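# Stack green block on the blue octagon's peg

## Task

Slide the green block down over whichever peg already holds the blue octagonal piece, so that it ends up sitting on top of that blue piece. Then release it and move clear, so that in the final state neither hand nor arm is in contact with the board or with any of the pieces.

## Robot and tools

Robot: two arms on a table. left_arm carries a five-finger left hand, and its base is near (-0.037, +0.356, +0.001) m. right_arm carries a right hand, and its base is near (-0.049, -0.263, +0.001) m. A post is fixed to the floor behind them. Loose pieces can occasionally get nudged by outside forces.

Scene frame: the origin is at table-top height, centred between the two arms. +x points out over the table, +y points toward left_arm, and +z points up. Image left and right do not correspond to these names. Results report each hand point's end_effector_position in metres and end_effector_quat_wxyz in this frame.

Hand point: a spot 0.05 m in front of the palm and 0.15 m out from the wrist face.
- Its +z runs along the straightened fingers, which reach 0.06 to 0.07 m past it.
- Its +y points out of the palm. The finger centre lines sit 0.06 m behind the point, toward -y.
- On the right hand, +x runs across the palm away from the thumb. On the left hand, +x points toward the thumb.
- A wrist bracket on the little-finger side can collide with things.

Row layout, used by every tool that moves something: one flat list of 28 numbers, each in [-1, 1], always holding both arms. The order is:
- left_arm: dx, dy, dz, rx, ry, rz, then little, ring, middle, index, thumb_bend, thumb_turn, force_limit, speed
- right_arm: the same fourteen, in the same order.

The six pose numbers are offsets, not poses. They are measured from that arm's current "Hand target" and along that Hand target's own axes. 1.0 equals 0.6 m, or 180 degrees. rx, ry, rz form a single rotation vector. Sending 0 for all six asks that arm for nothing new.

The hand numbers are absolute motor targets.
- Fingers and thumb_bend: +1 is straight/open, -1 is curled.
- thumb_turn: +1 puts the thumb beside the palm; -1 puts it opposite the fingers.
- force_limit runs linearly from about 0 N at -1 to 10 N at +1 (15 N for the two thumb motors).
- speed rises from near zero at -1 to full speed at +0.48 and stays full above that. A full finger stroke at full speed takes 0.49 s.
- No value means "unchanged". To keep a hand as it is, resend the eight hand numbers from the last row actually executed for it. If none has been executed yet, send its hand_measured six values followed by its hand_force_limit and hand_speed.

Tools:
- execute_actions(actions, cameras): actions is a list of actions. Each action is a table of up to 15 rows, one per 1/30 s step; a shorter table repeats its last row up to 15 steps. Every row in an action counts from the Hand target at that action's start, not from the row before. Repeating an offset in a new action therefore moves the arm further. An empty actions list returns camera images.
- move(target, speed, blend, blocking, cameras): target is one 28-number row, or a list of up to 15 rows. All offsets in the list count from the same starting Hand targets. Each hand point follows a straight path.
  - speed is in m/s, from 0.002 to 4.3, default 0.25; rotation is capped at twice that value in rad/s. It can be one number or one per target.
  - blend is a corner radius in metres; 0 means stop at each target.
  - The whole list must finish within 10 s.
  - blocking=false returns after about 0.5 s while the motion continues.
  - The result adds a "move:" line (done, off_target, moving, held, fault) and any limits, such as paced or held.
  - Paths do not avoid obstacles or the other arm.
- wait(seconds, cameras): 0 to 3600 s; sends no new commands.
- stop(cameras): brakes a running move.
- zoom_image(camera, region): region is [x0, y0, x1, y1] in image pixels, with a span of at most 504 in each direction. It works only on a camera in the latest images.
- show_instructions(): shows the reference images.
- finished_scene(scene): ends the scene; scene is 1 and optional.

Cameras: cam_high (504x504), cam_left_wrist (672x504), cam_right_wrist (672x504). The cameras argument takes names, ["all"], or [].

Reading results:
- "Hand target" is the last commanded pose after clipping; the next offsets start from it.
- The real hand often rests 1 to 3 cm (up to 5 cm) away from it, usually lower. That gap alone does not indicate contact.
- Each of hand_measured, hand_stopped_by (moving, target, force, stalled, fault) and hand_load_n lists six values in motor order. A load near 0 after grasping means the grip was lost.
- Joint torque readings carry offsets and noise.

Behaviour to expect:
- Each step clips orientation to within 40 degrees of the current orientation. A big turn needs several actions.
- Small commands may produce no motion.
- A blocked arm keeps pressing until you command it back past its hand point.
- A grip is set by closing the motors. A thumb turned to -1 with the fingers can enclose objects about 0.035 to 0.065 m thick. For a gentle grasp, close at speed -0.94 or lower. To release, send targets more open than hand_measured.

Avoid:
- dropping the block even a few millimetres, or letting go while it still moves;
- slamming or pushing hard into the board, the pegs or the post;
- knocking anything off the table;
- letting the two hands or arms press or collide against each other;
- overloading fingers;
- holding stretched or straining poses long enough to overheat motors (warning at 85 °C, the arm drops at 100 °C).

Each tool is called after "Emit:" by a JSON object that holds its "method" and its "body", one argument or row to a line.

Reference images:

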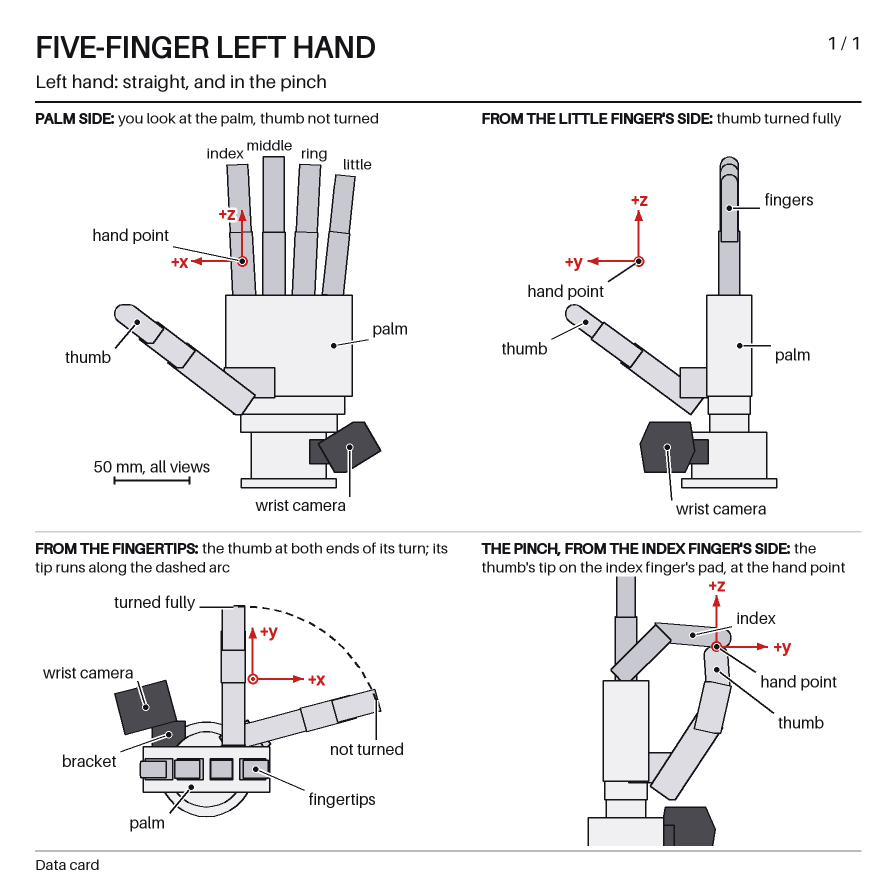

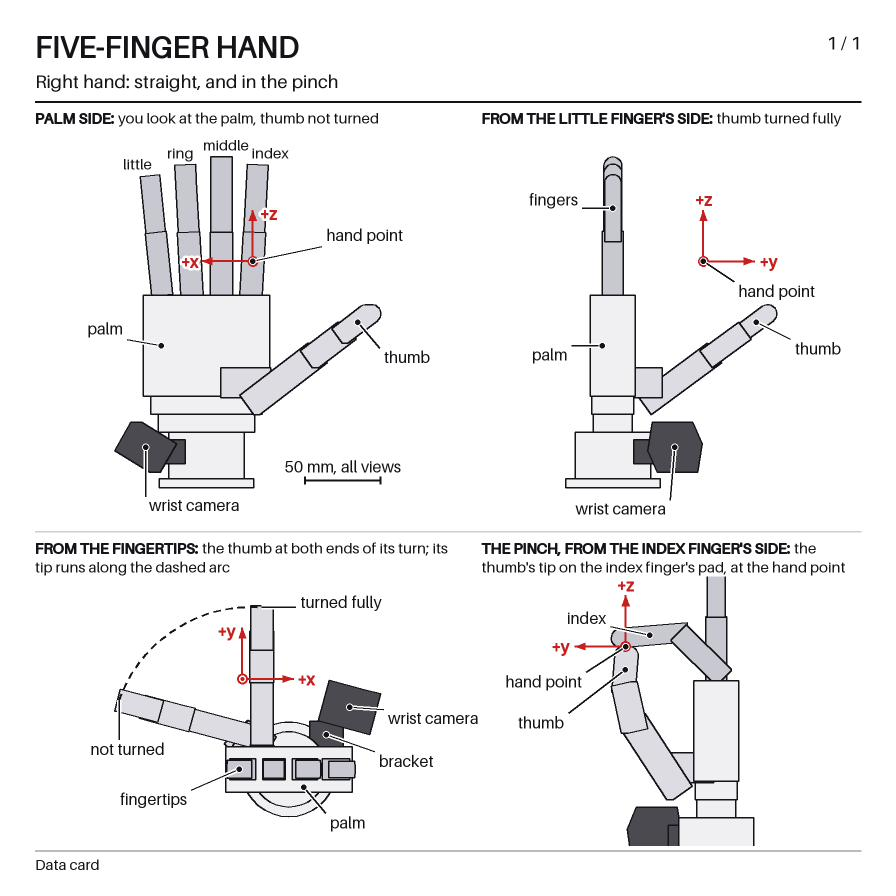

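## Session

Emit:
{"method": "execute_actions", "body": {
  "actions": []
}}

Scene clock: 0.00 s.
left_arm: end_effector_position=(+0.5750, -0.0701, +0.3746) hand_measured=(+1.000, +1.000, +1.000, +1.000, +1.000, +1.000) hand_load_n=(+0.0, +0.0, +0.0, +0.0, +0.0, +0.0) hand_stopped_by=(target, target, target, target, target, target) hand_force_limit=0.00 hand_speed=-0.80 end_effector_quat_wxyz=(+0.195, +0.962, -0.044, +0.185) | right_arm: end_effector_position=(+0.3189, -0.2237, +0.1400) hand_measured=(+1.000, +1.000, +1.000, +1.000, +1.000, +1.000) hand_load_n=(+0.0, +0.0, +0.0, +0.0, +0.0, +0.0) hand_stopped_by=(target, target, target, target, target, target) hand_force_limit=0.00 hand_speed=-0.80 end_effector_quat_wxyz=(-0.250, +0.951, -0.172, +0.065)
Joint positions: left_arm=[-0.483 1.868 2.129 -1.314 0.178 -2.034] | right_arm=[-0.038 1.309 1.035 -1.073 -0.476 -1.184]
Joint velocities: within noise
Joint torques (N m): no reading
Heat: left arm: hottest shoulder 35 °C; right arm: hottest wrist pitch 36 °C.
Hand target: left_arm +0.5775, -0.0715, +0.3861; +0.200, +0.959, -0.045, +0.195 | right_arm +0.3296, -0.2239, +0.1524; -0.253, +0.949, -0.168, +0.082

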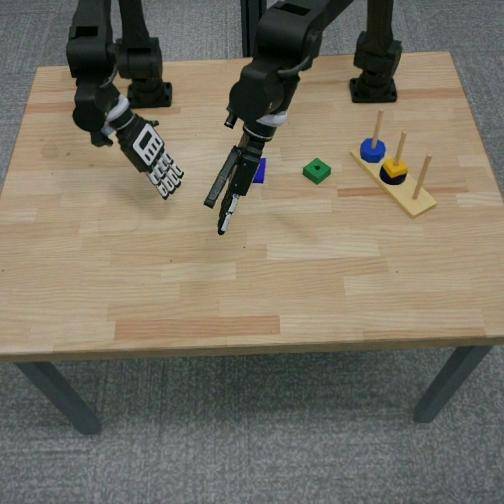

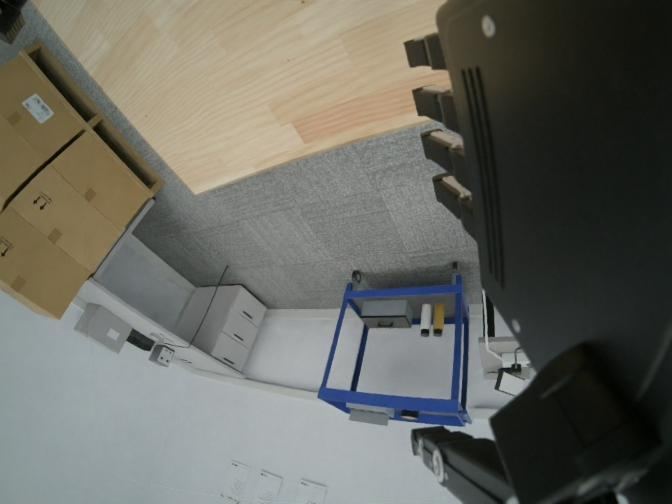

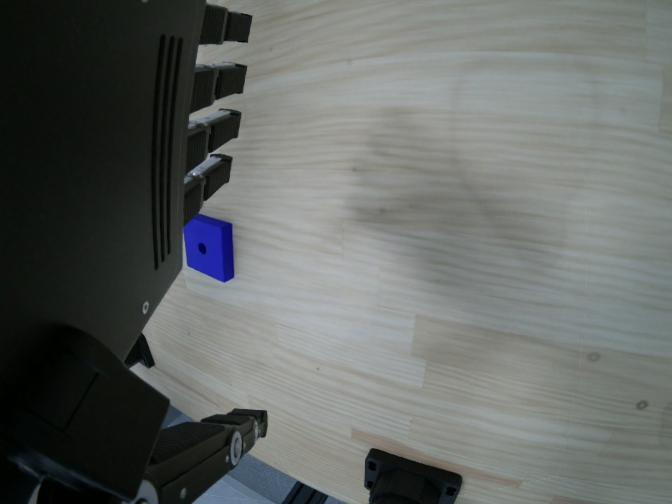

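Emit:
{"method": "zoom_image", "body": {
  "camera": "cam_high",
  "region": [280, 90, 460, 230]
}}

Scaled by 2.800 from the camera's image (finer frame: 720x720).

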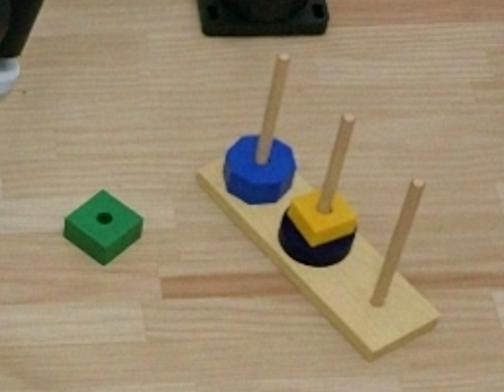

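Emit:
{"method": "zoom_image", "body": {
  "camera": "cam_high",
  "region": [340, 100, 420, 200]
}}

Emit:
{"method": "zoom_image", "body": {
  "camera": "cam_high",
  "region": [290, 150, 340, 190]
}}

Emit:
{"method": "zoom_image", "body": {
  "camera": "cam_high",
  "region": [200, 120, 300, 240]
}}

Scaled by 5.040 from the camera's image (finer frame: 720x720).

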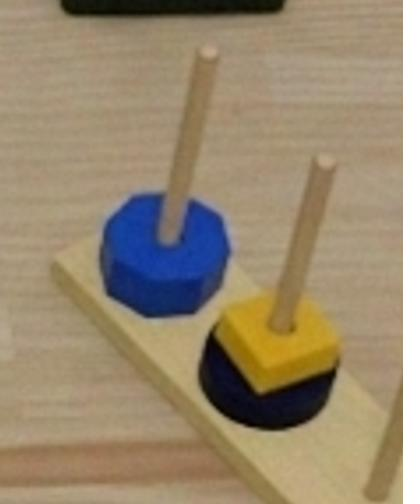

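Scaled by 10.080 from the camera's image (finer frame: 720x720).

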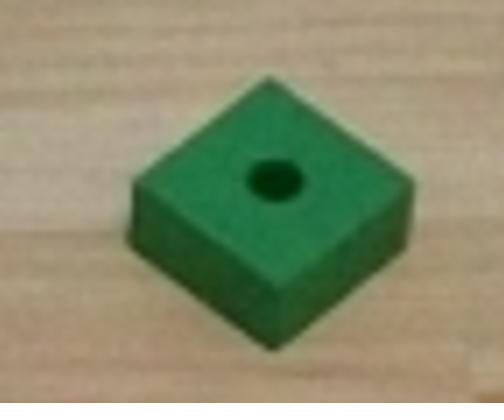

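Scaled by 4.200 from the camera's image (finer frame: 720x720).

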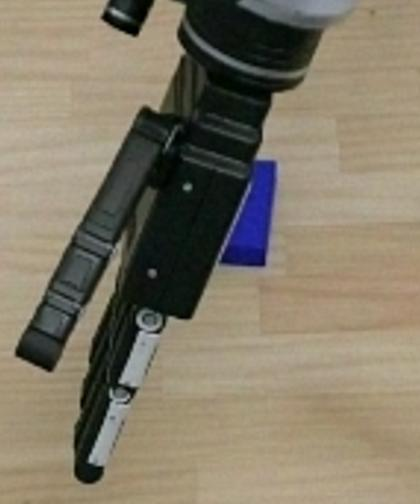

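Emit:
{"method": "move", "body": {
  "target": [-0.560,-0.808,-0.599,-0.139,-0.028,0.4254,1,1,1,1,1,1,0,-0.8, 0,0,0,0,0,0,1,1,1,1,1,1,0,-0.8],
  "speed": 0.25,
  "cameras": ["all"]
}}

Scene clock: 171.30 s.
left_arm: end_effector_position=(+0.2173, +0.5205, +0.3618) hand_measured=(+1.000, +1.000, +1.000, +1.000, +1.000, +1.000) hand_load_n=(+0.0, +0.0, +0.0, +0.0, +0.0, +0.0) hand_stopped_by=(target, target, target, target, target, target) hand_force_limit=0.00 hand_speed=-0.80 end_effector_quat_wxyz=(-0.082, +0.749, -0.610, +0.243) | right_arm: end_effector_position=(+0.3189, -0.2237, +0.1400) hand_measured=(+1.000, +1.000, +1.000, +1.000, +1.000, +1.000) hand_load_n=(+0.0, +0.0, +0.0, +0.0, +0.0, +0.0) hand_stopped_by=(target, target, target, target, target, target) hand_force_limit=0.00 hand_speed=-0.80 end_effector_quat_wxyz=(-0.250, +0.951, -0.172, +0.065)
Joint positions: left_arm=[0.879 1.187 1.484 -1.671 0.484 0.6] | right_arm=[-0.038 1.309 1.035 -1.073 -0.476 -1.184]
Joint torques (N m): left_arm=[-1.9 -7.65 13.57 0.18 0.35 0.19] | right_arm=[-0.15 -6.24 10.43 1.43 -0.43 -0.07]
Heat: left arm: hottest elbow 49 °C; right arm: hottest elbow 40 °C.
Hand target: left_arm +0.2201, +0.5197, +0.3800; +0.223, +0.671, -0.671, +0.224 | right_arm +0.3296, -0.2239, +0.1524; -0.253, +0.949, -0.168, +0.082
Off the commanded pose: left_arm 0.019 m, 37 deg | right_arm 0.016 m, 2 deg.
joint sent to its limit (left arm) — joint 4 (wrist pitch), lower limit. The joint targets are off in orientation, not in position.
move: off_target (left_arm)
cam_left_wrist: T_world_to_cam=[[0.87896, -0.06544, 0.47239, -0.32537], [-0.34421, -0.77265, 0.53342, 0.28838], [0.33009, -0.63146, -0.70165, 0.63001]] pos_world=[0.17729, 0.59935, 0.44191]

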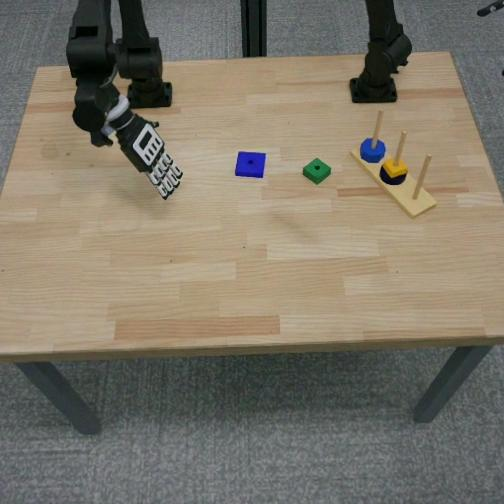

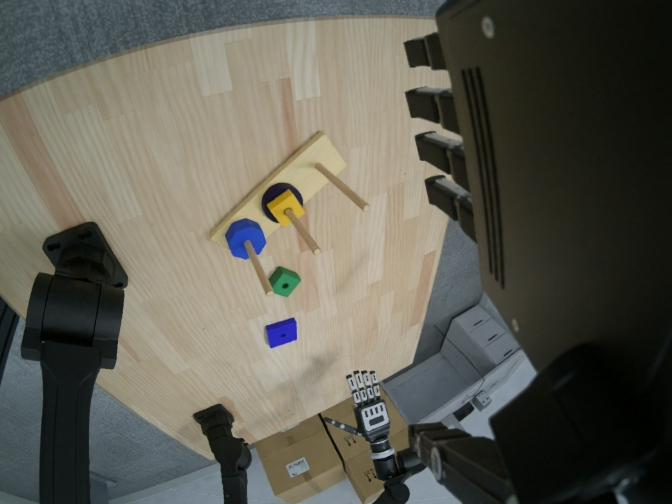

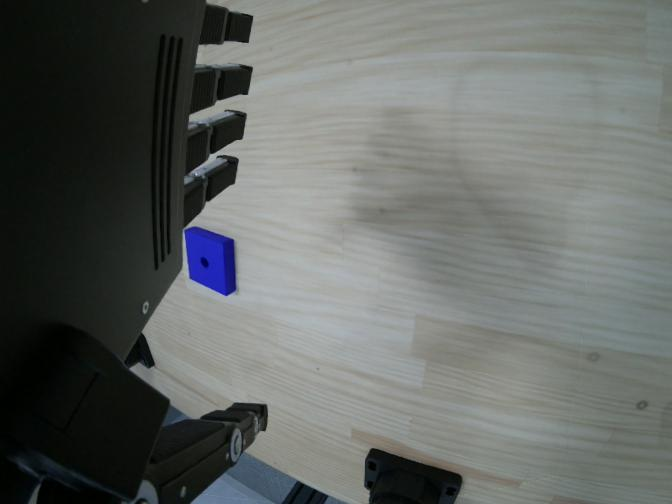

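Emit:
{"method": "zoom_image", "body": {
  "camera": "cam_left_wrist",
  "region": [200, 120, 380, 310]
}}

Scaled by 2.653 from the camera's image (finer frame: 960x720).

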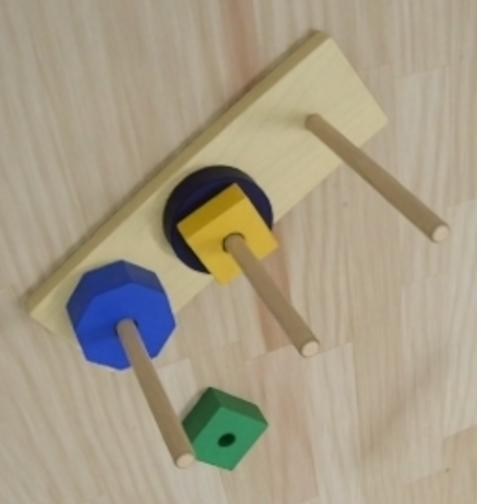

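Emit:
{"method": "move", "body": {
  "target": [0,0,0,0,0,0,1,1,1,1,1,1,0,-0.8, -0.4083,-0.5375,0.1923,0.2181,-0.0393,-0.3868,1,1,0.2,0.2,1,-1,-0.3,-0.3],
  "speed": 0.2,
  "cameras": ["all"]
}}

Scene clock: 266.60 s.
left_arm: end_effector_position=(+0.2172, +0.5206, +0.3616) hand_measured=(+1.000, +1.000, +1.000, +1.000, +1.000, +1.000) hand_load_n=(+0.0, +0.0, +0.0, +0.0, +0.0, +0.0) hand_stopped_by=(target, target, target, target, target, target) hand_force_limit=0.00 hand_speed=-0.80 end_effector_quat_wxyz=(-0.082, +0.749, -0.611, +0.243) | right_arm: end_effector_position=(+0.2055, +0.1544, +0.1671) hand_measured=(+1.000, +1.000, +0.200, +0.200, +1.000, -1.000) hand_load_n=(+0.0, +0.0, +0.0, +0.0, +0.0, +0.5) hand_stopped_by=(target, target, target, target, target, target) hand_force_limit=-0.30 hand_speed=-0.30 end_effector_quat_wxyz=(-0.444, +0.767, +0.429, +0.173)
Joint positions: left_arm=[0.877 1.187 1.484 -1.671 0.482 0.602] | right_arm=[0.852 1.251 0.889 -0.416 -0.678 -1.434]
Joint torques (N m): left_arm=[-1.73 -7.88 13.56 0.16 0.35 0.17] | right_arm=[0.85 -4.95 13.89 3.23 -0.51 -0.14]
Heat: left arm: hottest elbow 56 °C; right arm: hottest elbow 41 °C.
Hand target: left_arm +0.2201, +0.5197, +0.3800; +0.223, +0.671, -0.671, +0.224 | right_arm +0.2190, +0.1797, +0.1997; -0.456, +0.745, +0.443, +0.203
Off the commanded pose: left_arm 0.019 m, 37 deg | right_arm 0.043 m, 5 deg.
joint sent to its limit (left arm) — joint 4 (wrist pitch), lower limit. The joint targets are off in orientation, not in position.
move: off_target (right_arm)
cam_left_wrist: T_world_to_cam=[[0.87934, -0.06823, 0.47129, -0.32333], [-0.34528, -0.77292, 0.53233, 0.28923], [0.32795, -0.63082, -0.70322, 0.63053]] pos_world=[0.1774, 0.59925, 0.44182]
cam_right_wrist: T_world_to_cam=[[0.9404, -0.09228, -0.32731, -0.12682], [-0.21782, -0.90259, -0.37133, 0.24379], [-0.26116, 0.4205, -0.86889, 0.2456]] pos_world=[0.23651, 0.10507, 0.26242]

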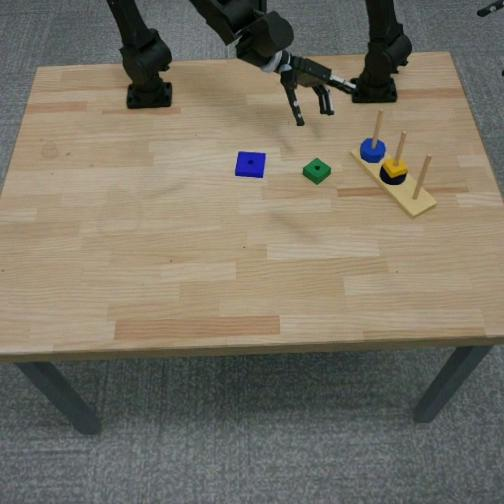

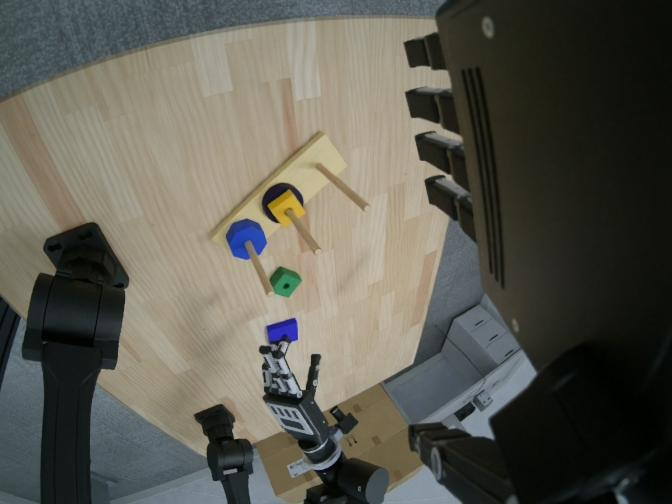

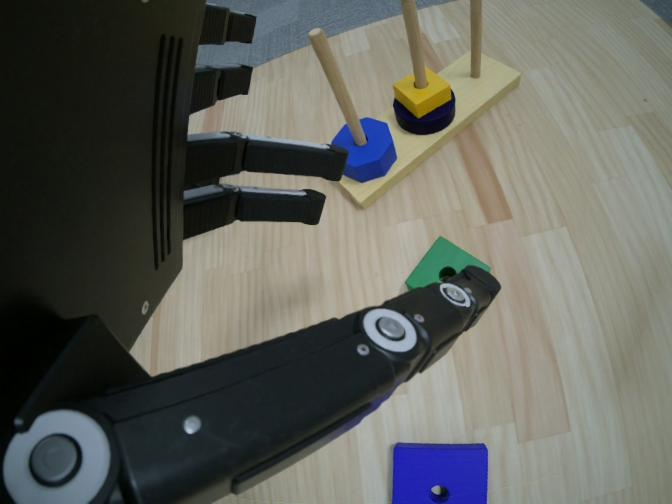

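Emit:
{"method": "zoom_image", "body": {
  "camera": "cam_right_wrist",
  "region": [380, 210, 520, 315]
}}

Scaled by 3.600 from the camera's image (finer frame: 960x720).

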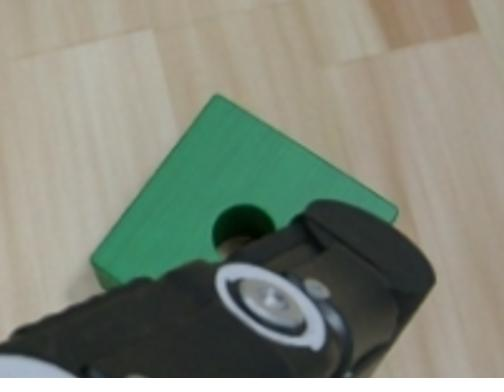

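Emit:
{"method": "move", "body": {
  "target": [0,0,0,0,0,0,1,1,1,1,1,1,0,-0.8, -0.0323,0.0807,0.0973,0.0057,0.0168,-0.0201,1,1,0.2,0.2,1,-1,-0.3,-0.3],
  "speed": 0.15,
  "cameras": ["cam_high","cam_right_wrist"]
}}

Scene clock: 305.60 s.
left_arm: end_effector_position=(+0.2172, +0.5206, +0.3616) hand_measured=(+1.000, +1.000, +1.000, +1.000, +1.000, +1.000) hand_load_n=(+0.0, +0.0, +0.0, +0.0, +0.0, +0.0) hand_stopped_by=(target, target, target, target, target, target) hand_force_limit=0.00 hand_speed=-0.80 end_effector_quat_wxyz=(-0.082, +0.749, -0.611, +0.243) | right_arm: end_effector_position=(+0.2471, +0.2056, +0.1325) hand_measured=(+1.000, +1.000, +0.200, +0.200, +1.000, -1.000) hand_load_n=(+0.0, +0.0, +0.0, +0.0, +0.0, +0.0) hand_stopped_by=(target, target, target, target, target, target) hand_force_limit=-0.30 hand_speed=-0.30 end_effector_quat_wxyz=(-0.465, +0.729, +0.448, +0.228)
Joint positions: left_arm=[0.877 1.187 1.484 -1.671 0.482 0.602] | right_arm=[0.852 1.431 0.889 -0.104 -0.69 -1.455]
Joint torques (N m): left_arm=[-1.44 -7.71 13.59 0.18 0.38 0.15] | right_arm=[0.79 -7 7.9 3.4 -0.47 -0.16]
Heat: left arm: hottest elbow 57 °C; right arm: hottest elbow 45 °C.
Hand target: left_arm +0.2201, +0.5197, +0.3800; +0.223, +0.671, -0.671, +0.224 | right_arm +0.2438, +0.2113, +0.1325; -0.468, +0.721, +0.456, +0.233
Off the commanded pose: left_arm 0.019 m, 37 deg | right_arm 0.007 m, 1 deg.
joint sent to its limit (left arm) — joint 4 (wrist pitch), lower limit. The joint targets are off in orientation, not in position.
move: done
cam_right_wrist: T_world_to_cam=[[0.96949, -0.0431, -0.24129, -0.20132], [-0.15882, -0.86026, -0.48449, 0.27784], [-0.1867, 0.50803, -0.84086, 0.16478]] pos_world=[0.27007, 0.14663, 0.22459]

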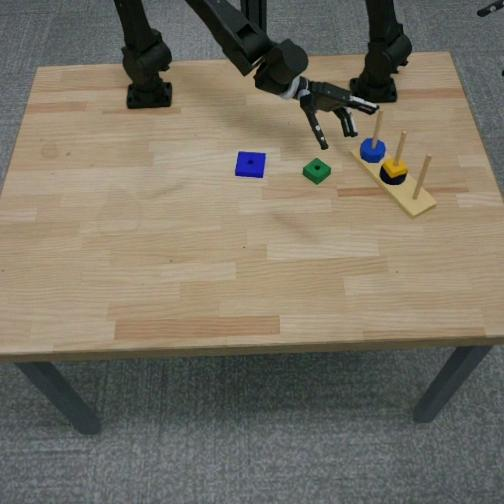

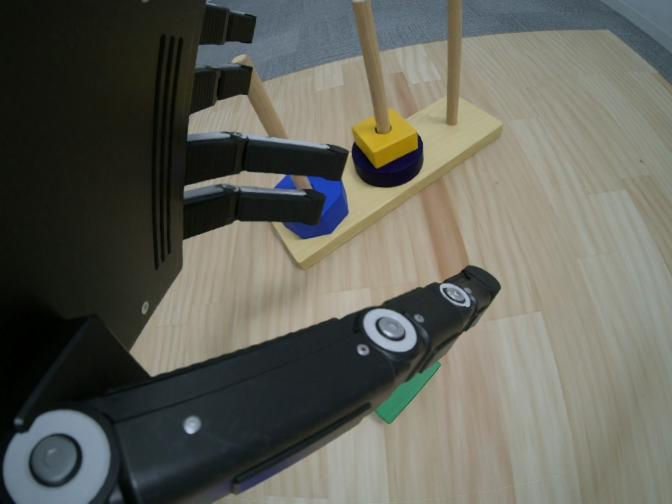

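Emit:
{"method": "move", "body": {
  "target": [0,0,0,0,0,0,1,1,1,1,1,1,0,-0.8, -0.0703,0.0115,-0.0105,-0.0057,-0.0168,0.0201,1,1,0.2,0.2,1,-1,-0.3,-0.3],
  "speed": 0.1,
  "cameras": ["cam_high","cam_right_wrist"]
}}

Scene clock: 314.00 s.
left_arm: end_effector_position=(+0.2172, +0.5206, +0.3616) hand_measured=(+1.000, +1.000, +1.000, +1.000, +1.000, +1.000) hand_load_n=(+0.0, +0.0, +0.0, +0.0, +0.0, +0.0) hand_stopped_by=(target, target, target, target, target, target) hand_force_limit=0.00 hand_speed=-0.80 end_effector_quat_wxyz=(-0.082, +0.749, -0.611, +0.243) | right_arm: end_effector_position=(+0.2316, +0.1875, +0.1026) hand_measured=(+1.000, +1.000, +0.200, +0.200, +1.000, -1.000) hand_load_n=(+0.0, +0.0, +0.0, +0.0, +0.0, +0.5) hand_stopped_by=(target, target, target, target, target, target) hand_force_limit=-0.30 hand_speed=-0.30 end_effector_quat_wxyz=(-0.457, +0.744, +0.444, +0.204)
Joint positions: left_arm=[0.877 1.187 1.484 -1.671 0.482 0.602] | right_arm=[0.852 1.431 0.83 -0.103 -0.69 -1.455]
Joint torques (N m): left_arm=[-1.79 -7.94 13.55 0.29 0.39 0.18] | right_arm=[-0.09 -7.06 7.34 2.54 -0.34 -0.07]
Heat: left arm: hottest elbow 57 °C; right arm: hottest elbow 44 °C.
Hand target: left_arm +0.2201, +0.5197, +0.3800; +0.223, +0.671, -0.671, +0.224 | right_arm +0.2303, +0.1863, +0.1001; -0.456, +0.745, +0.443, +0.203
Off the commanded pose: left_arm 0.019 m, 37 deg | right_arm 0.003 m, 0 deg.
joint sent to its limit (left arm) — joint 4 (wrist pitch), lower limit. The joint targets are off in orientation, not in position.
move: done
cam_right_wrist: T_world_to_cam=[[0.95947, -0.05482, -0.27642, -0.18624], [-0.17671, -0.88113, -0.43861, 0.24874], [-0.21952, 0.46968, -0.85511, 0.16218]] pos_world=[0.25824, 0.13279, 0.1963]

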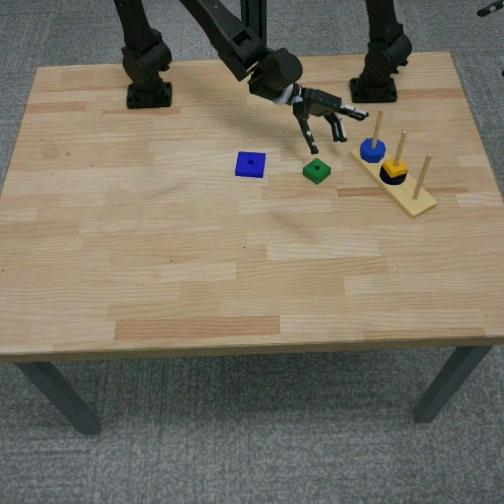

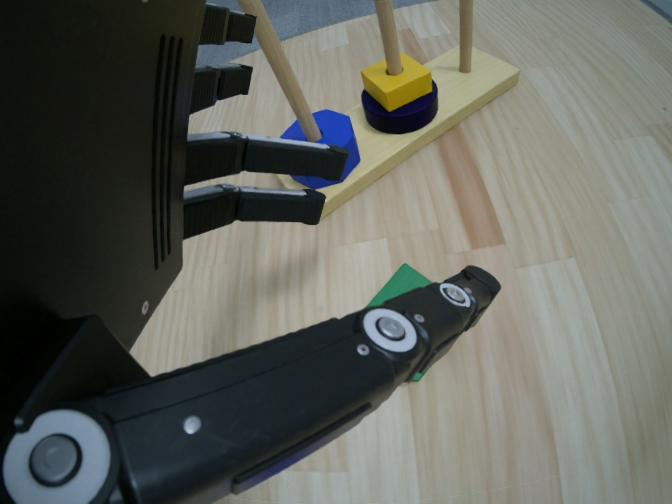

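Emit:
{"method": "move", "body": {
  "target": [0,0,0,0,0,0,1,1,1,1,1,1,0,-0.8, -0.0598,0.0462,0.0365,0,0,0,1,1,0.2,0.2,1,-1,-0.3,-0.3],
  "speed": 0.08,
  "cameras": ["cam_high","cam_right_wrist"]
}}

Emit:
{"method": "zoom_image", "body": {
  "camera": "cam_right_wrist",
  "region": [300, 150, 520, 320]
}}

Emit:
{"method": "zoom_image", "body": {
  "camera": "cam_high",
  "region": [270, 80, 400, 190]
}}

Scene clock: 335.70 s.
left_arm: end_effector_position=(+0.2172, +0.5206, +0.3616) hand_measured=(+1.000, +1.000, +1.000, +1.000, +1.000, +1.000) hand_load_n=(+0.0, +0.0, +0.0, +0.0, +0.0, +0.0) hand_stopped_by=(target, target, target, target, target, target) hand_force_limit=0.00 hand_speed=-0.80 end_effector_quat_wxyz=(-0.082, +0.749, -0.611, +0.243) | right_arm: end_effector_position=(+0.2277, +0.1839, +0.0517) hand_measured=(+1.000, +1.000, +0.200, +0.200, +1.000, -1.000) hand_load_n=(+0.0, +0.0, +0.0, +0.0, +0.0, +0.5) hand_stopped_by=(target, target, target, target, target, target) hand_force_limit=-0.30 hand_speed=-0.30 end_effector_quat_wxyz=(-0.455, +0.747, +0.443, +0.196)
Joint positions: left_arm=[0.877 1.187 1.484 -1.671 0.482 0.602] | right_arm=[0.852 1.522 0.769 0.031 -0.693 -1.455]
Joint torques (N m): left_arm=[-1.55 -7.82 13.49 0.24 0.41 0.17] | right_arm=[-0.97 -6.89 6.57 3.25 -0.49 -0.14]
Heat: left arm: hottest elbow 57 °C; right arm: hottest elbow 42 °C.
Hand target: left_arm +0.2201, +0.5197, +0.3800; +0.223, +0.671, -0.671, +0.224 | right_arm +0.2326, +0.1827, +0.0499; -0.456, +0.745, +0.443, +0.203
Off the commanded pose: left_arm 0.019 m, 37 deg | right_arm 0.005 m, 1 deg.
joint sent to its limit (left arm) — joint 4 (wrist pitch), lower limit. The joint targets are off in orientation, not in position.
move: done
cam_right_wrist: T_world_to_cam=[[0.95593, -0.0557, -0.28827, -0.1952], [-0.18007, -0.88672, -0.4258, 0.22371], [-0.2319, 0.45895, -0.85767, 0.12443]] pos_world=[0.25573, 0.13039, 0.1457]

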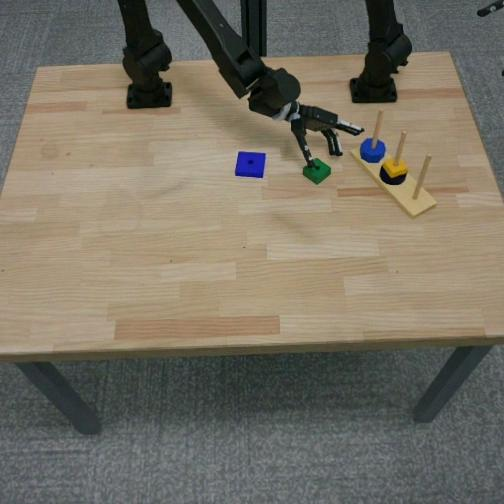

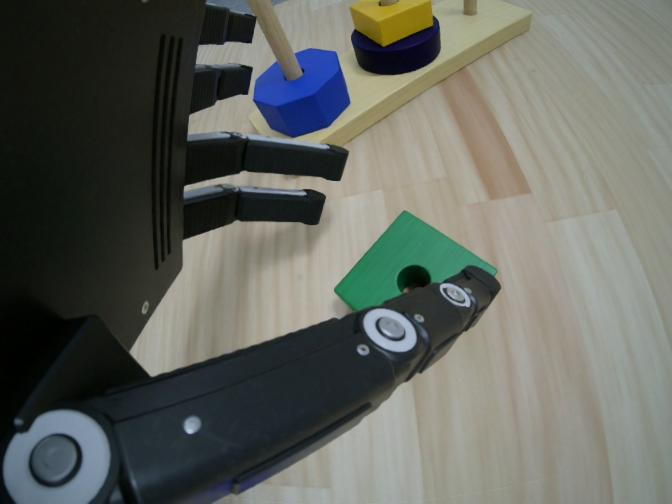

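Scaled by 2.291 from the camera's image (finer frame: 960x720).

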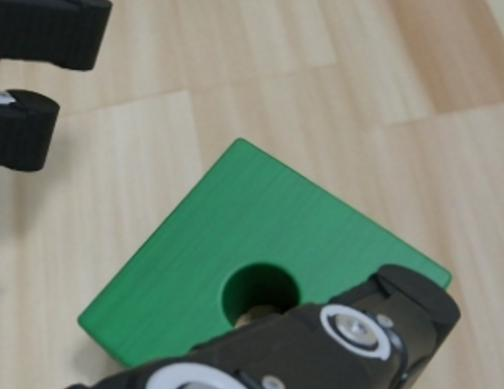

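Scaled by 3.877 from the camera's image (finer frame: 720x720).

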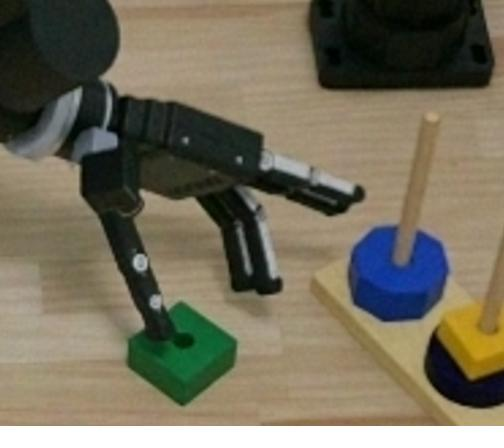

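Emit:
{"method": "move", "body": {
  "target": [0,0,0,0,0,0,1,1,1,1,1,1,0,-0.8, -0.0365,0.033,0.0135,0,0,0,1,1,0.2,0.2,1,-1,-0.3,-0.3],
  "speed": 0.05,
  "cameras": ["cam_high","cam_right_wrist"]
}}

Emit:
{"method": "zoom_image", "body": {
  "camera": "cam_right_wrist",
  "region": [300, 150, 520, 320]
}}

Emit:
{"method": "zoom_image", "body": {
  "camera": "cam_high",
  "region": [290, 130, 350, 190]
}}

Scene clock: 386.00 s.
left_arm: end_effector_position=(+0.2172, +0.5206, +0.3616) hand_measured=(+1.000, +1.000, +1.000, +1.000, +1.000, +1.000) hand_load_n=(+0.0, +0.0, +0.0, +0.0, +0.0, +0.0) hand_stopped_by=(target, target, target, target, target, target) hand_force_limit=0.00 hand_speed=-0.80 end_effector_quat_wxyz=(-0.082, +0.749, -0.611, +0.243) | right_arm: end_effector_position=(+0.2306, +0.1810, +0.0277) hand_measured=(+1.000, +1.000, +0.200, +0.200, +1.000, -1.000) hand_load_n=(+0.0, +0.0, +0.0, +0.0, +0.0, +0.5) hand_stopped_by=(target, target, target, target, target, target) hand_force_limit=-0.30 hand_speed=-0.30 end_effector_quat_wxyz=(-0.459, +0.743, +0.445, +0.198)
Joint positions: left_arm=[0.877 1.187 1.484 -1.671 0.482 0.602] | right_arm=[0.839 1.578 0.741 0.116 -0.712 -1.468]
Joint torques (N m): left_arm=[-1.67 -8.06 13.55 0.2 0.38 0.19] | right_arm=[-1.49 -7 5.78 3.11 -0.38 -0.19]
Heat: left arm: hottest elbow 58 °C; right arm: hottest elbow 40 °C.
Hand target: left_arm +0.2201, +0.5197, +0.3800; +0.223, +0.671, -0.671, +0.224 | right_arm +0.2370, +0.1755, +0.0204; -0.456, +0.745, +0.443, +0.203
Off the commanded pose: left_arm 0.019 m, 37 deg | right_arm 0.011 m, 1 deg.
joint sent to its limit (left arm) — joint 4 (wrist pitch), lower limit. The joint targets are off in orientation, not in position.
move: off_target (right_arm)
cam_right_wrist: T_world_to_cam=[[0.95721, -0.04617, -0.28569, -0.20706], [-0.17266, -0.88337, -0.43572, 0.20933], [-0.23225, 0.4664, -0.85354, 0.10457]] pos_world=[0.25863, 0.12659, 0.12131]

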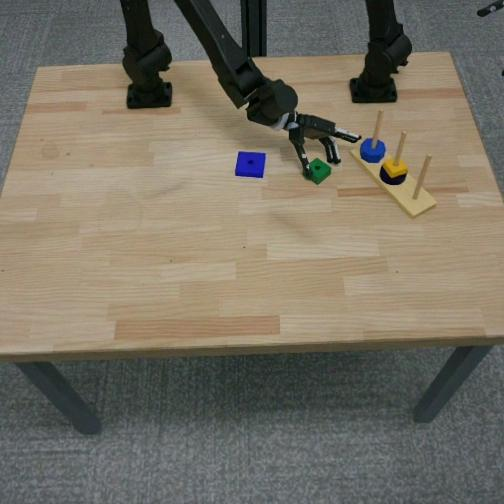

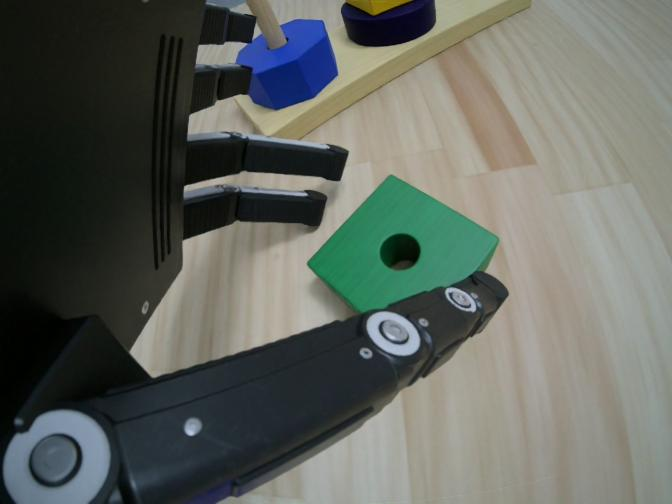

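Scaled by 2.291 from the camera's image (finer frame: 960x720).

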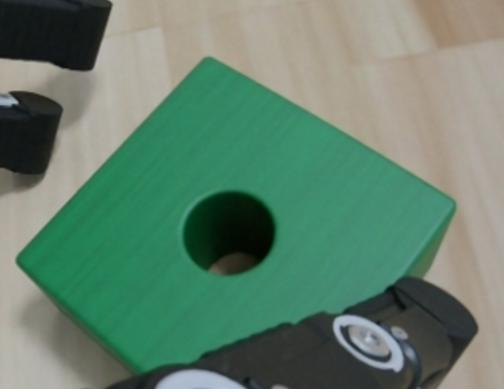

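Scaled by 8.400 from the camera's image (finer frame: 720x720).

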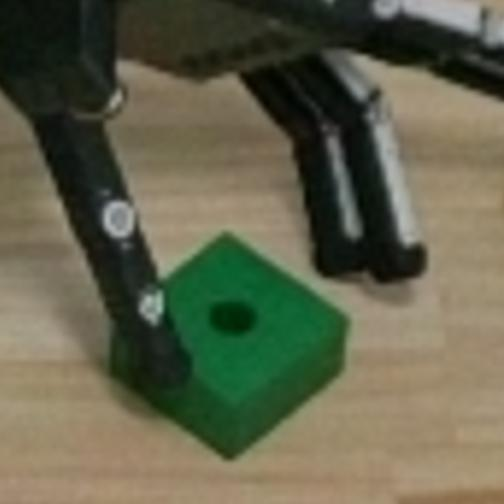

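Emit:
{"method": "move", "body": {
  "target": [0,0,0,0,0,0,1,1,1,1,1,1,0,-0.8, 0.0097,-0.0118,-0.0167,0,0,0,1,1,0.2,0.2,1,-1,-0.3,-0.3],
  "speed": 0.05,
  "cameras": ["cam_high","cam_right_wrist"]
}}

Emit:
{"method": "zoom_image", "body": {
  "camera": "cam_high",
  "region": [290, 130, 350, 190]
}}

Scene clock: 400.67 s.
left_arm: end_effector_position=(+0.2172, +0.5206, +0.3616) hand_measured=(+1.000, +1.000, +1.000, +1.000, +1.000, +1.000) hand_load_n=(+0.0, +0.0, +0.0, +0.0, +0.0, +0.0) hand_stopped_by=(target, target, target, target, target, target) hand_force_limit=0.00 hand_speed=-0.80 end_effector_quat_wxyz=(-0.082, +0.749, -0.611, +0.243) | right_arm: end_effector_position=(+0.2324, +0.1787, +0.0285) hand_measured=(+1.000, +1.000, +0.200, +0.200, +1.000, -1.000) hand_load_n=(+0.0, +0.0, +0.0, +0.0, +0.0, +0.0) hand_stopped_by=(target, target, target, target, target, target) hand_force_limit=-0.30 hand_speed=-0.30 end_effector_quat_wxyz=(-0.458, +0.744, +0.445, +0.198)
Joint positions: left_arm=[0.877 1.187 1.484 -1.671 0.482 0.602] | right_arm=[0.833 1.574 0.741 0.108 -0.713 -1.472]
Joint torques (N m): left_arm=[-1.55 -7.3 13.56 0.21 0.38 0.16] | right_arm=[-1.32 -9.29 5.64 1.76 -0.42 -0.16]
Heat: left arm: hottest elbow 58 °C; right arm: hottest elbow 39 °C.
Hand target: left_arm +0.2201, +0.5197, +0.3800; +0.223, +0.671, -0.671, +0.224 | right_arm +0.2351, +0.1711, +0.0331; -0.456, +0.745, +0.443, +0.203
Off the commanded pose: left_arm 0.019 m, 37 deg | right_arm 0.009 m, 1 deg.
joint sent to its limit (left arm) — joint 4 (wrist pitch), lower limit. The joint targets are off in orientation, not in position.
move: done
cam_right_wrist: T_world_to_cam=[[0.95717, -0.04907, -0.28535, -0.20811], [-0.17476, -0.88367, -0.43426, 0.20855], [-0.23085, 0.46553, -0.8544, 0.10653]] pos_world=[0.26023, 0.12449, 0.1222]

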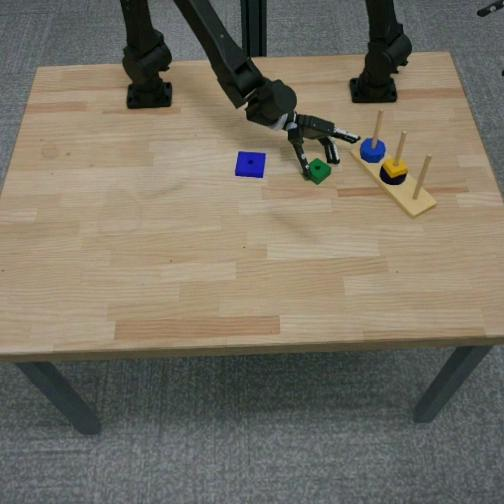

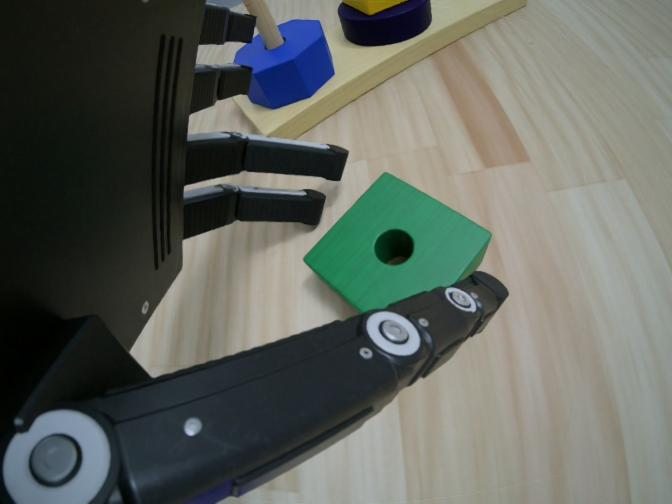

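Scaled by 8.400 from the camera's image (finer frame: 720x720).

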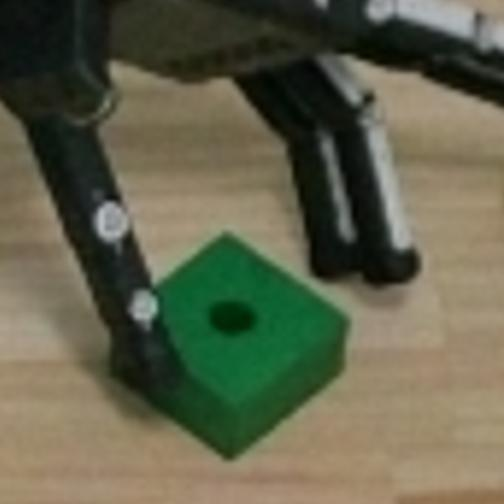

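Emit:
{"method": "move", "body": {
  "target": [
    [0,0,0,0,0,0,1,1,1,1,1,1,0,-0.8, 0.0158,-0.0125,-0.0215,0,0,0,1,1,0.2,0.2,1,-1,-0.3,-0.3],
    [0,0,0,0,0,0,1,1,1,1,1,1,0,-0.8, -0.0215,0.0202,0.0182,0,0,0,1,1,0.2,0.2,1,-1,-0.3,-0.3]
  ],
  "speed": 0.06,
  "cameras": ["cam_high","cam_right_wrist"]
}}

Emit:
{"method": "zoom_image", "body": {
  "camera": "cam_high",
  "region": [290, 130, 350, 190]
}}

Emit:
{"method": "zoom_image", "body": {
  "camera": "cam_right_wrist",
  "region": [300, 150, 520, 320]
}}

Scene clock: 418.77 s.
left_arm: end_effector_position=(+0.2172, +0.5206, +0.3616) hand_measured=(+1.000, +1.000, +1.000, +1.000, +1.000, +1.000) hand_load_n=(+0.0, +0.0, +0.0, +0.0, -0.5, +0.0) hand_stopped_by=(target, target, target, target, target, target) hand_force_limit=0.00 hand_speed=-0.80 end_effector_quat_wxyz=(-0.082, +0.749, -0.611, +0.243) | right_arm: end_effector_position=(+0.2353, +0.1779, +0.0261) hand_measured=(+1.000, +1.000, +0.200, +0.200, +1.000, -1.000) hand_load_n=(+0.0, +0.0, +0.0, -1.0, +0.0, +0.0) hand_stopped_by=(target, target, target, target, target, target) hand_force_limit=-0.30 hand_speed=-0.30 end_effector_quat_wxyz=(-0.462, +0.738, +0.447, +0.206)
Joint positions: left_arm=[0.877 1.187 1.484 -1.671 0.482 0.602] | right_arm=[0.824 1.584 0.731 0.144 -0.723 -1.48]
Joint torques (N m): left_arm=[-1.49 -7.88 13.59 0.18 0.41 0.14] | right_arm=[-0.79 -6.01 5.57 2.96 -0.15 -0.12]
Heat: left arm: hottest elbow 59 °C; right arm: hottest elbow 39 °C.
Hand target: left_arm +0.2201, +0.5197, +0.3800; +0.223, +0.671, -0.671, +0.224 | right_arm +0.2374, +0.1720, +0.0125; -0.456, +0.745, +0.443, +0.203
Off the commanded pose: left_arm 0.019 m, 37 deg | right_arm 0.015 m, 1 deg.
joint sent to its limit (left arm) — joint 4 (wrist pitch), lower limit. The joint targets are off in orientation, not in position.
move: off_target (right_arm)
cam_right_wrist: T_world_to_cam=[[0.96064, -0.04167, -0.27464, -0.21412], [-0.16693, -0.87683, -0.45088, 0.20463], [-0.22203, 0.47898, -0.84928, 0.10085]] pos_world=[0.26224, 0.1222, 0.1191]

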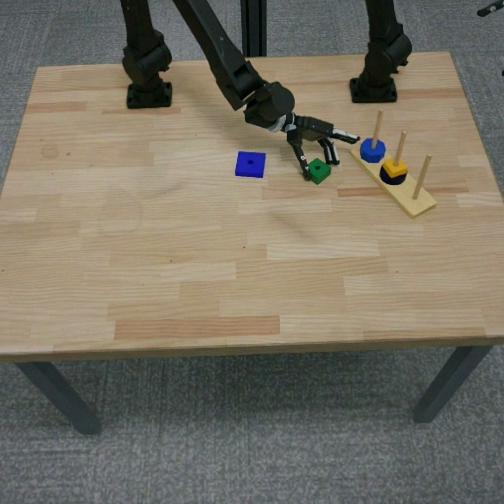

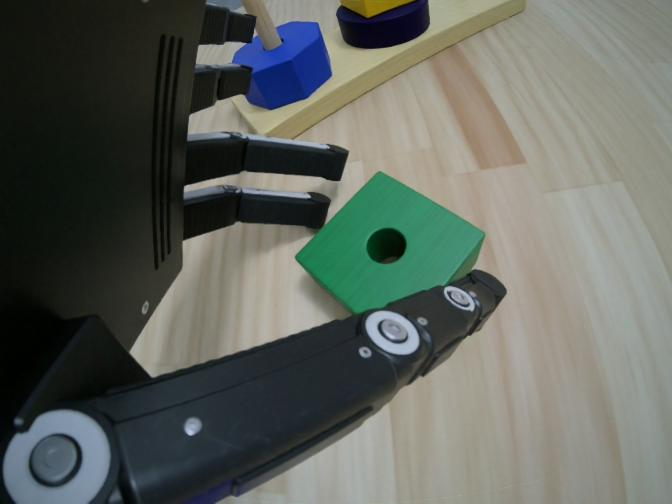

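Scaled by 8.400 from the camera's image (finer frame: 720x720).

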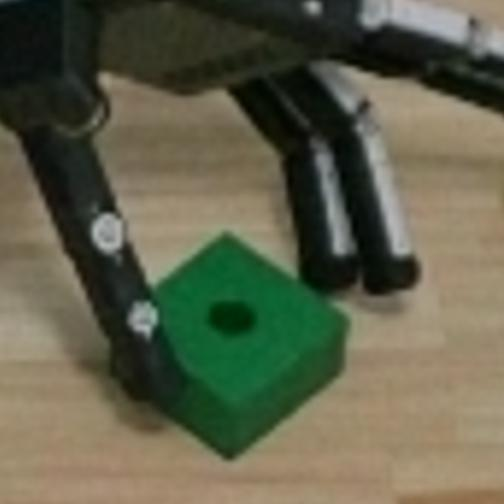

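Scaled by 2.291 from the camera's image (finer frame: 960x720).

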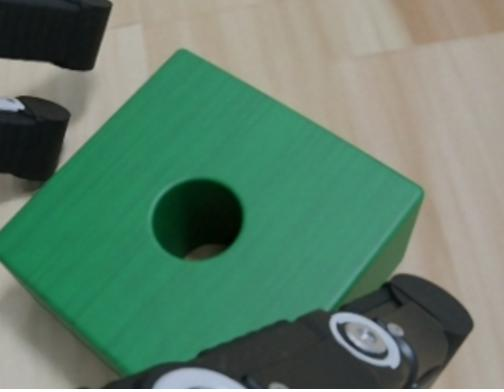

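Emit:
{"method": "move", "body": {
  "target": [0,0,0,0,0,0,1,1,1,1,1,1,0,-0.8, 0.0118,-0.0083,-0.0083,0,0,0,1,1,0.2,0.0,1,-1,-0.3,-0.3],
  "speed": 0.05,
  "cameras": ["cam_high","cam_right_wrist"]
}}

Emit:
{"method": "zoom_image", "body": {
  "camera": "cam_high",
  "region": [290, 130, 350, 190]
}}

Scene clock: 442.13 s.
left_arm: end_effector_position=(+0.2172, +0.5206, +0.3616) hand_measured=(+1.000, +1.000, +1.000, +1.000, +1.000, +1.000) hand_load_n=(+0.0, +0.0, +0.0, +0.0, -0.5, -0.5) hand_stopped_by=(target, target, target, target, target, target) hand_force_limit=0.00 hand_speed=-0.80 end_effector_quat_wxyz=(-0.082, +0.749, -0.611, +0.243) | right_arm: end_effector_position=(+0.2360, +0.1772, +0.0244) hand_measured=(+1.000, +1.000, +0.200, +0.000, +1.000, -1.000) hand_load_n=(+0.0, +0.0, +0.0, +0.0, +0.0, +0.5) hand_stopped_by=(target, target, target, target, target, target) hand_force_limit=-0.30 hand_speed=-0.30 end_effector_quat_wxyz=(-0.460, +0.740, +0.446, +0.206)
Joint positions: left_arm=[0.877 1.187 1.484 -1.671 0.482 0.602] | right_arm=[0.824 1.586 0.731 0.143 -0.718 -1.48]
Joint torques (N m): left_arm=[-1.49 -7.41 13.56 0.16 0.38 0.19] | right_arm=[-0.85 -7.82 6.17 1.8 -0.34 -0.12]
Heat: left arm: hottest elbow 59 °C; right arm: hottest elbow 38 °C.
Hand target: left_arm +0.2201, +0.5197, +0.3800; +0.223, +0.671, -0.671, +0.224 | right_arm +0.2374, +0.1721, +0.0225; -0.456, +0.745, +0.443, +0.203
Off the commanded pose: left_arm 0.019 m, 37 deg | right_arm 0.006 m, 1 deg.
joint sent to its limit (left arm) — joint 4 (wrist pitch), lower limit. The joint targets are off in orientation, not in position.
move: done
cam_right_wrist: T_world_to_cam=[[0.96054, -0.04686, -0.27416, -0.21428], [-0.17032, -0.87837, -0.44661, 0.20433], [-0.21989, 0.47568, -0.85169, 0.10014]] pos_world=[0.26264, 0.1218, 0.1178]

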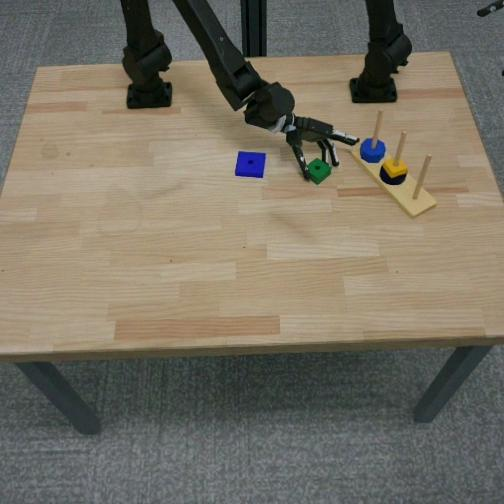

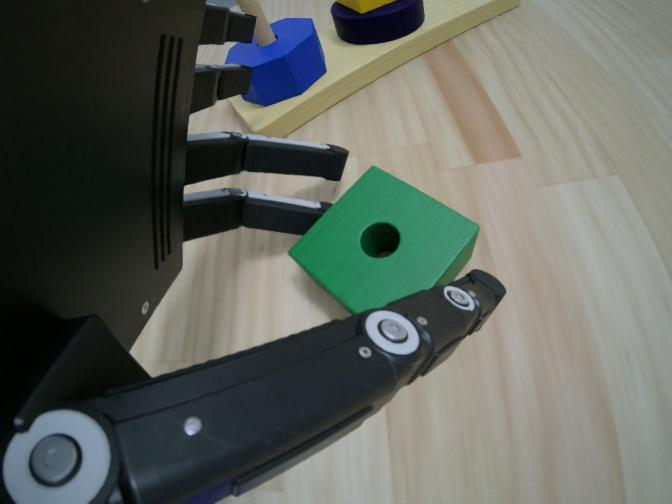

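Scaled by 8.400 from the camera's image (finer frame: 720x720).

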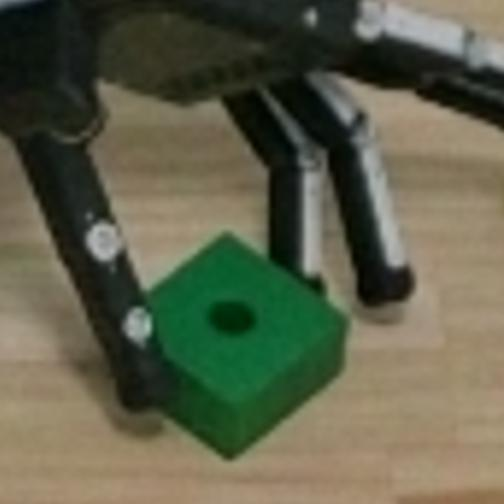

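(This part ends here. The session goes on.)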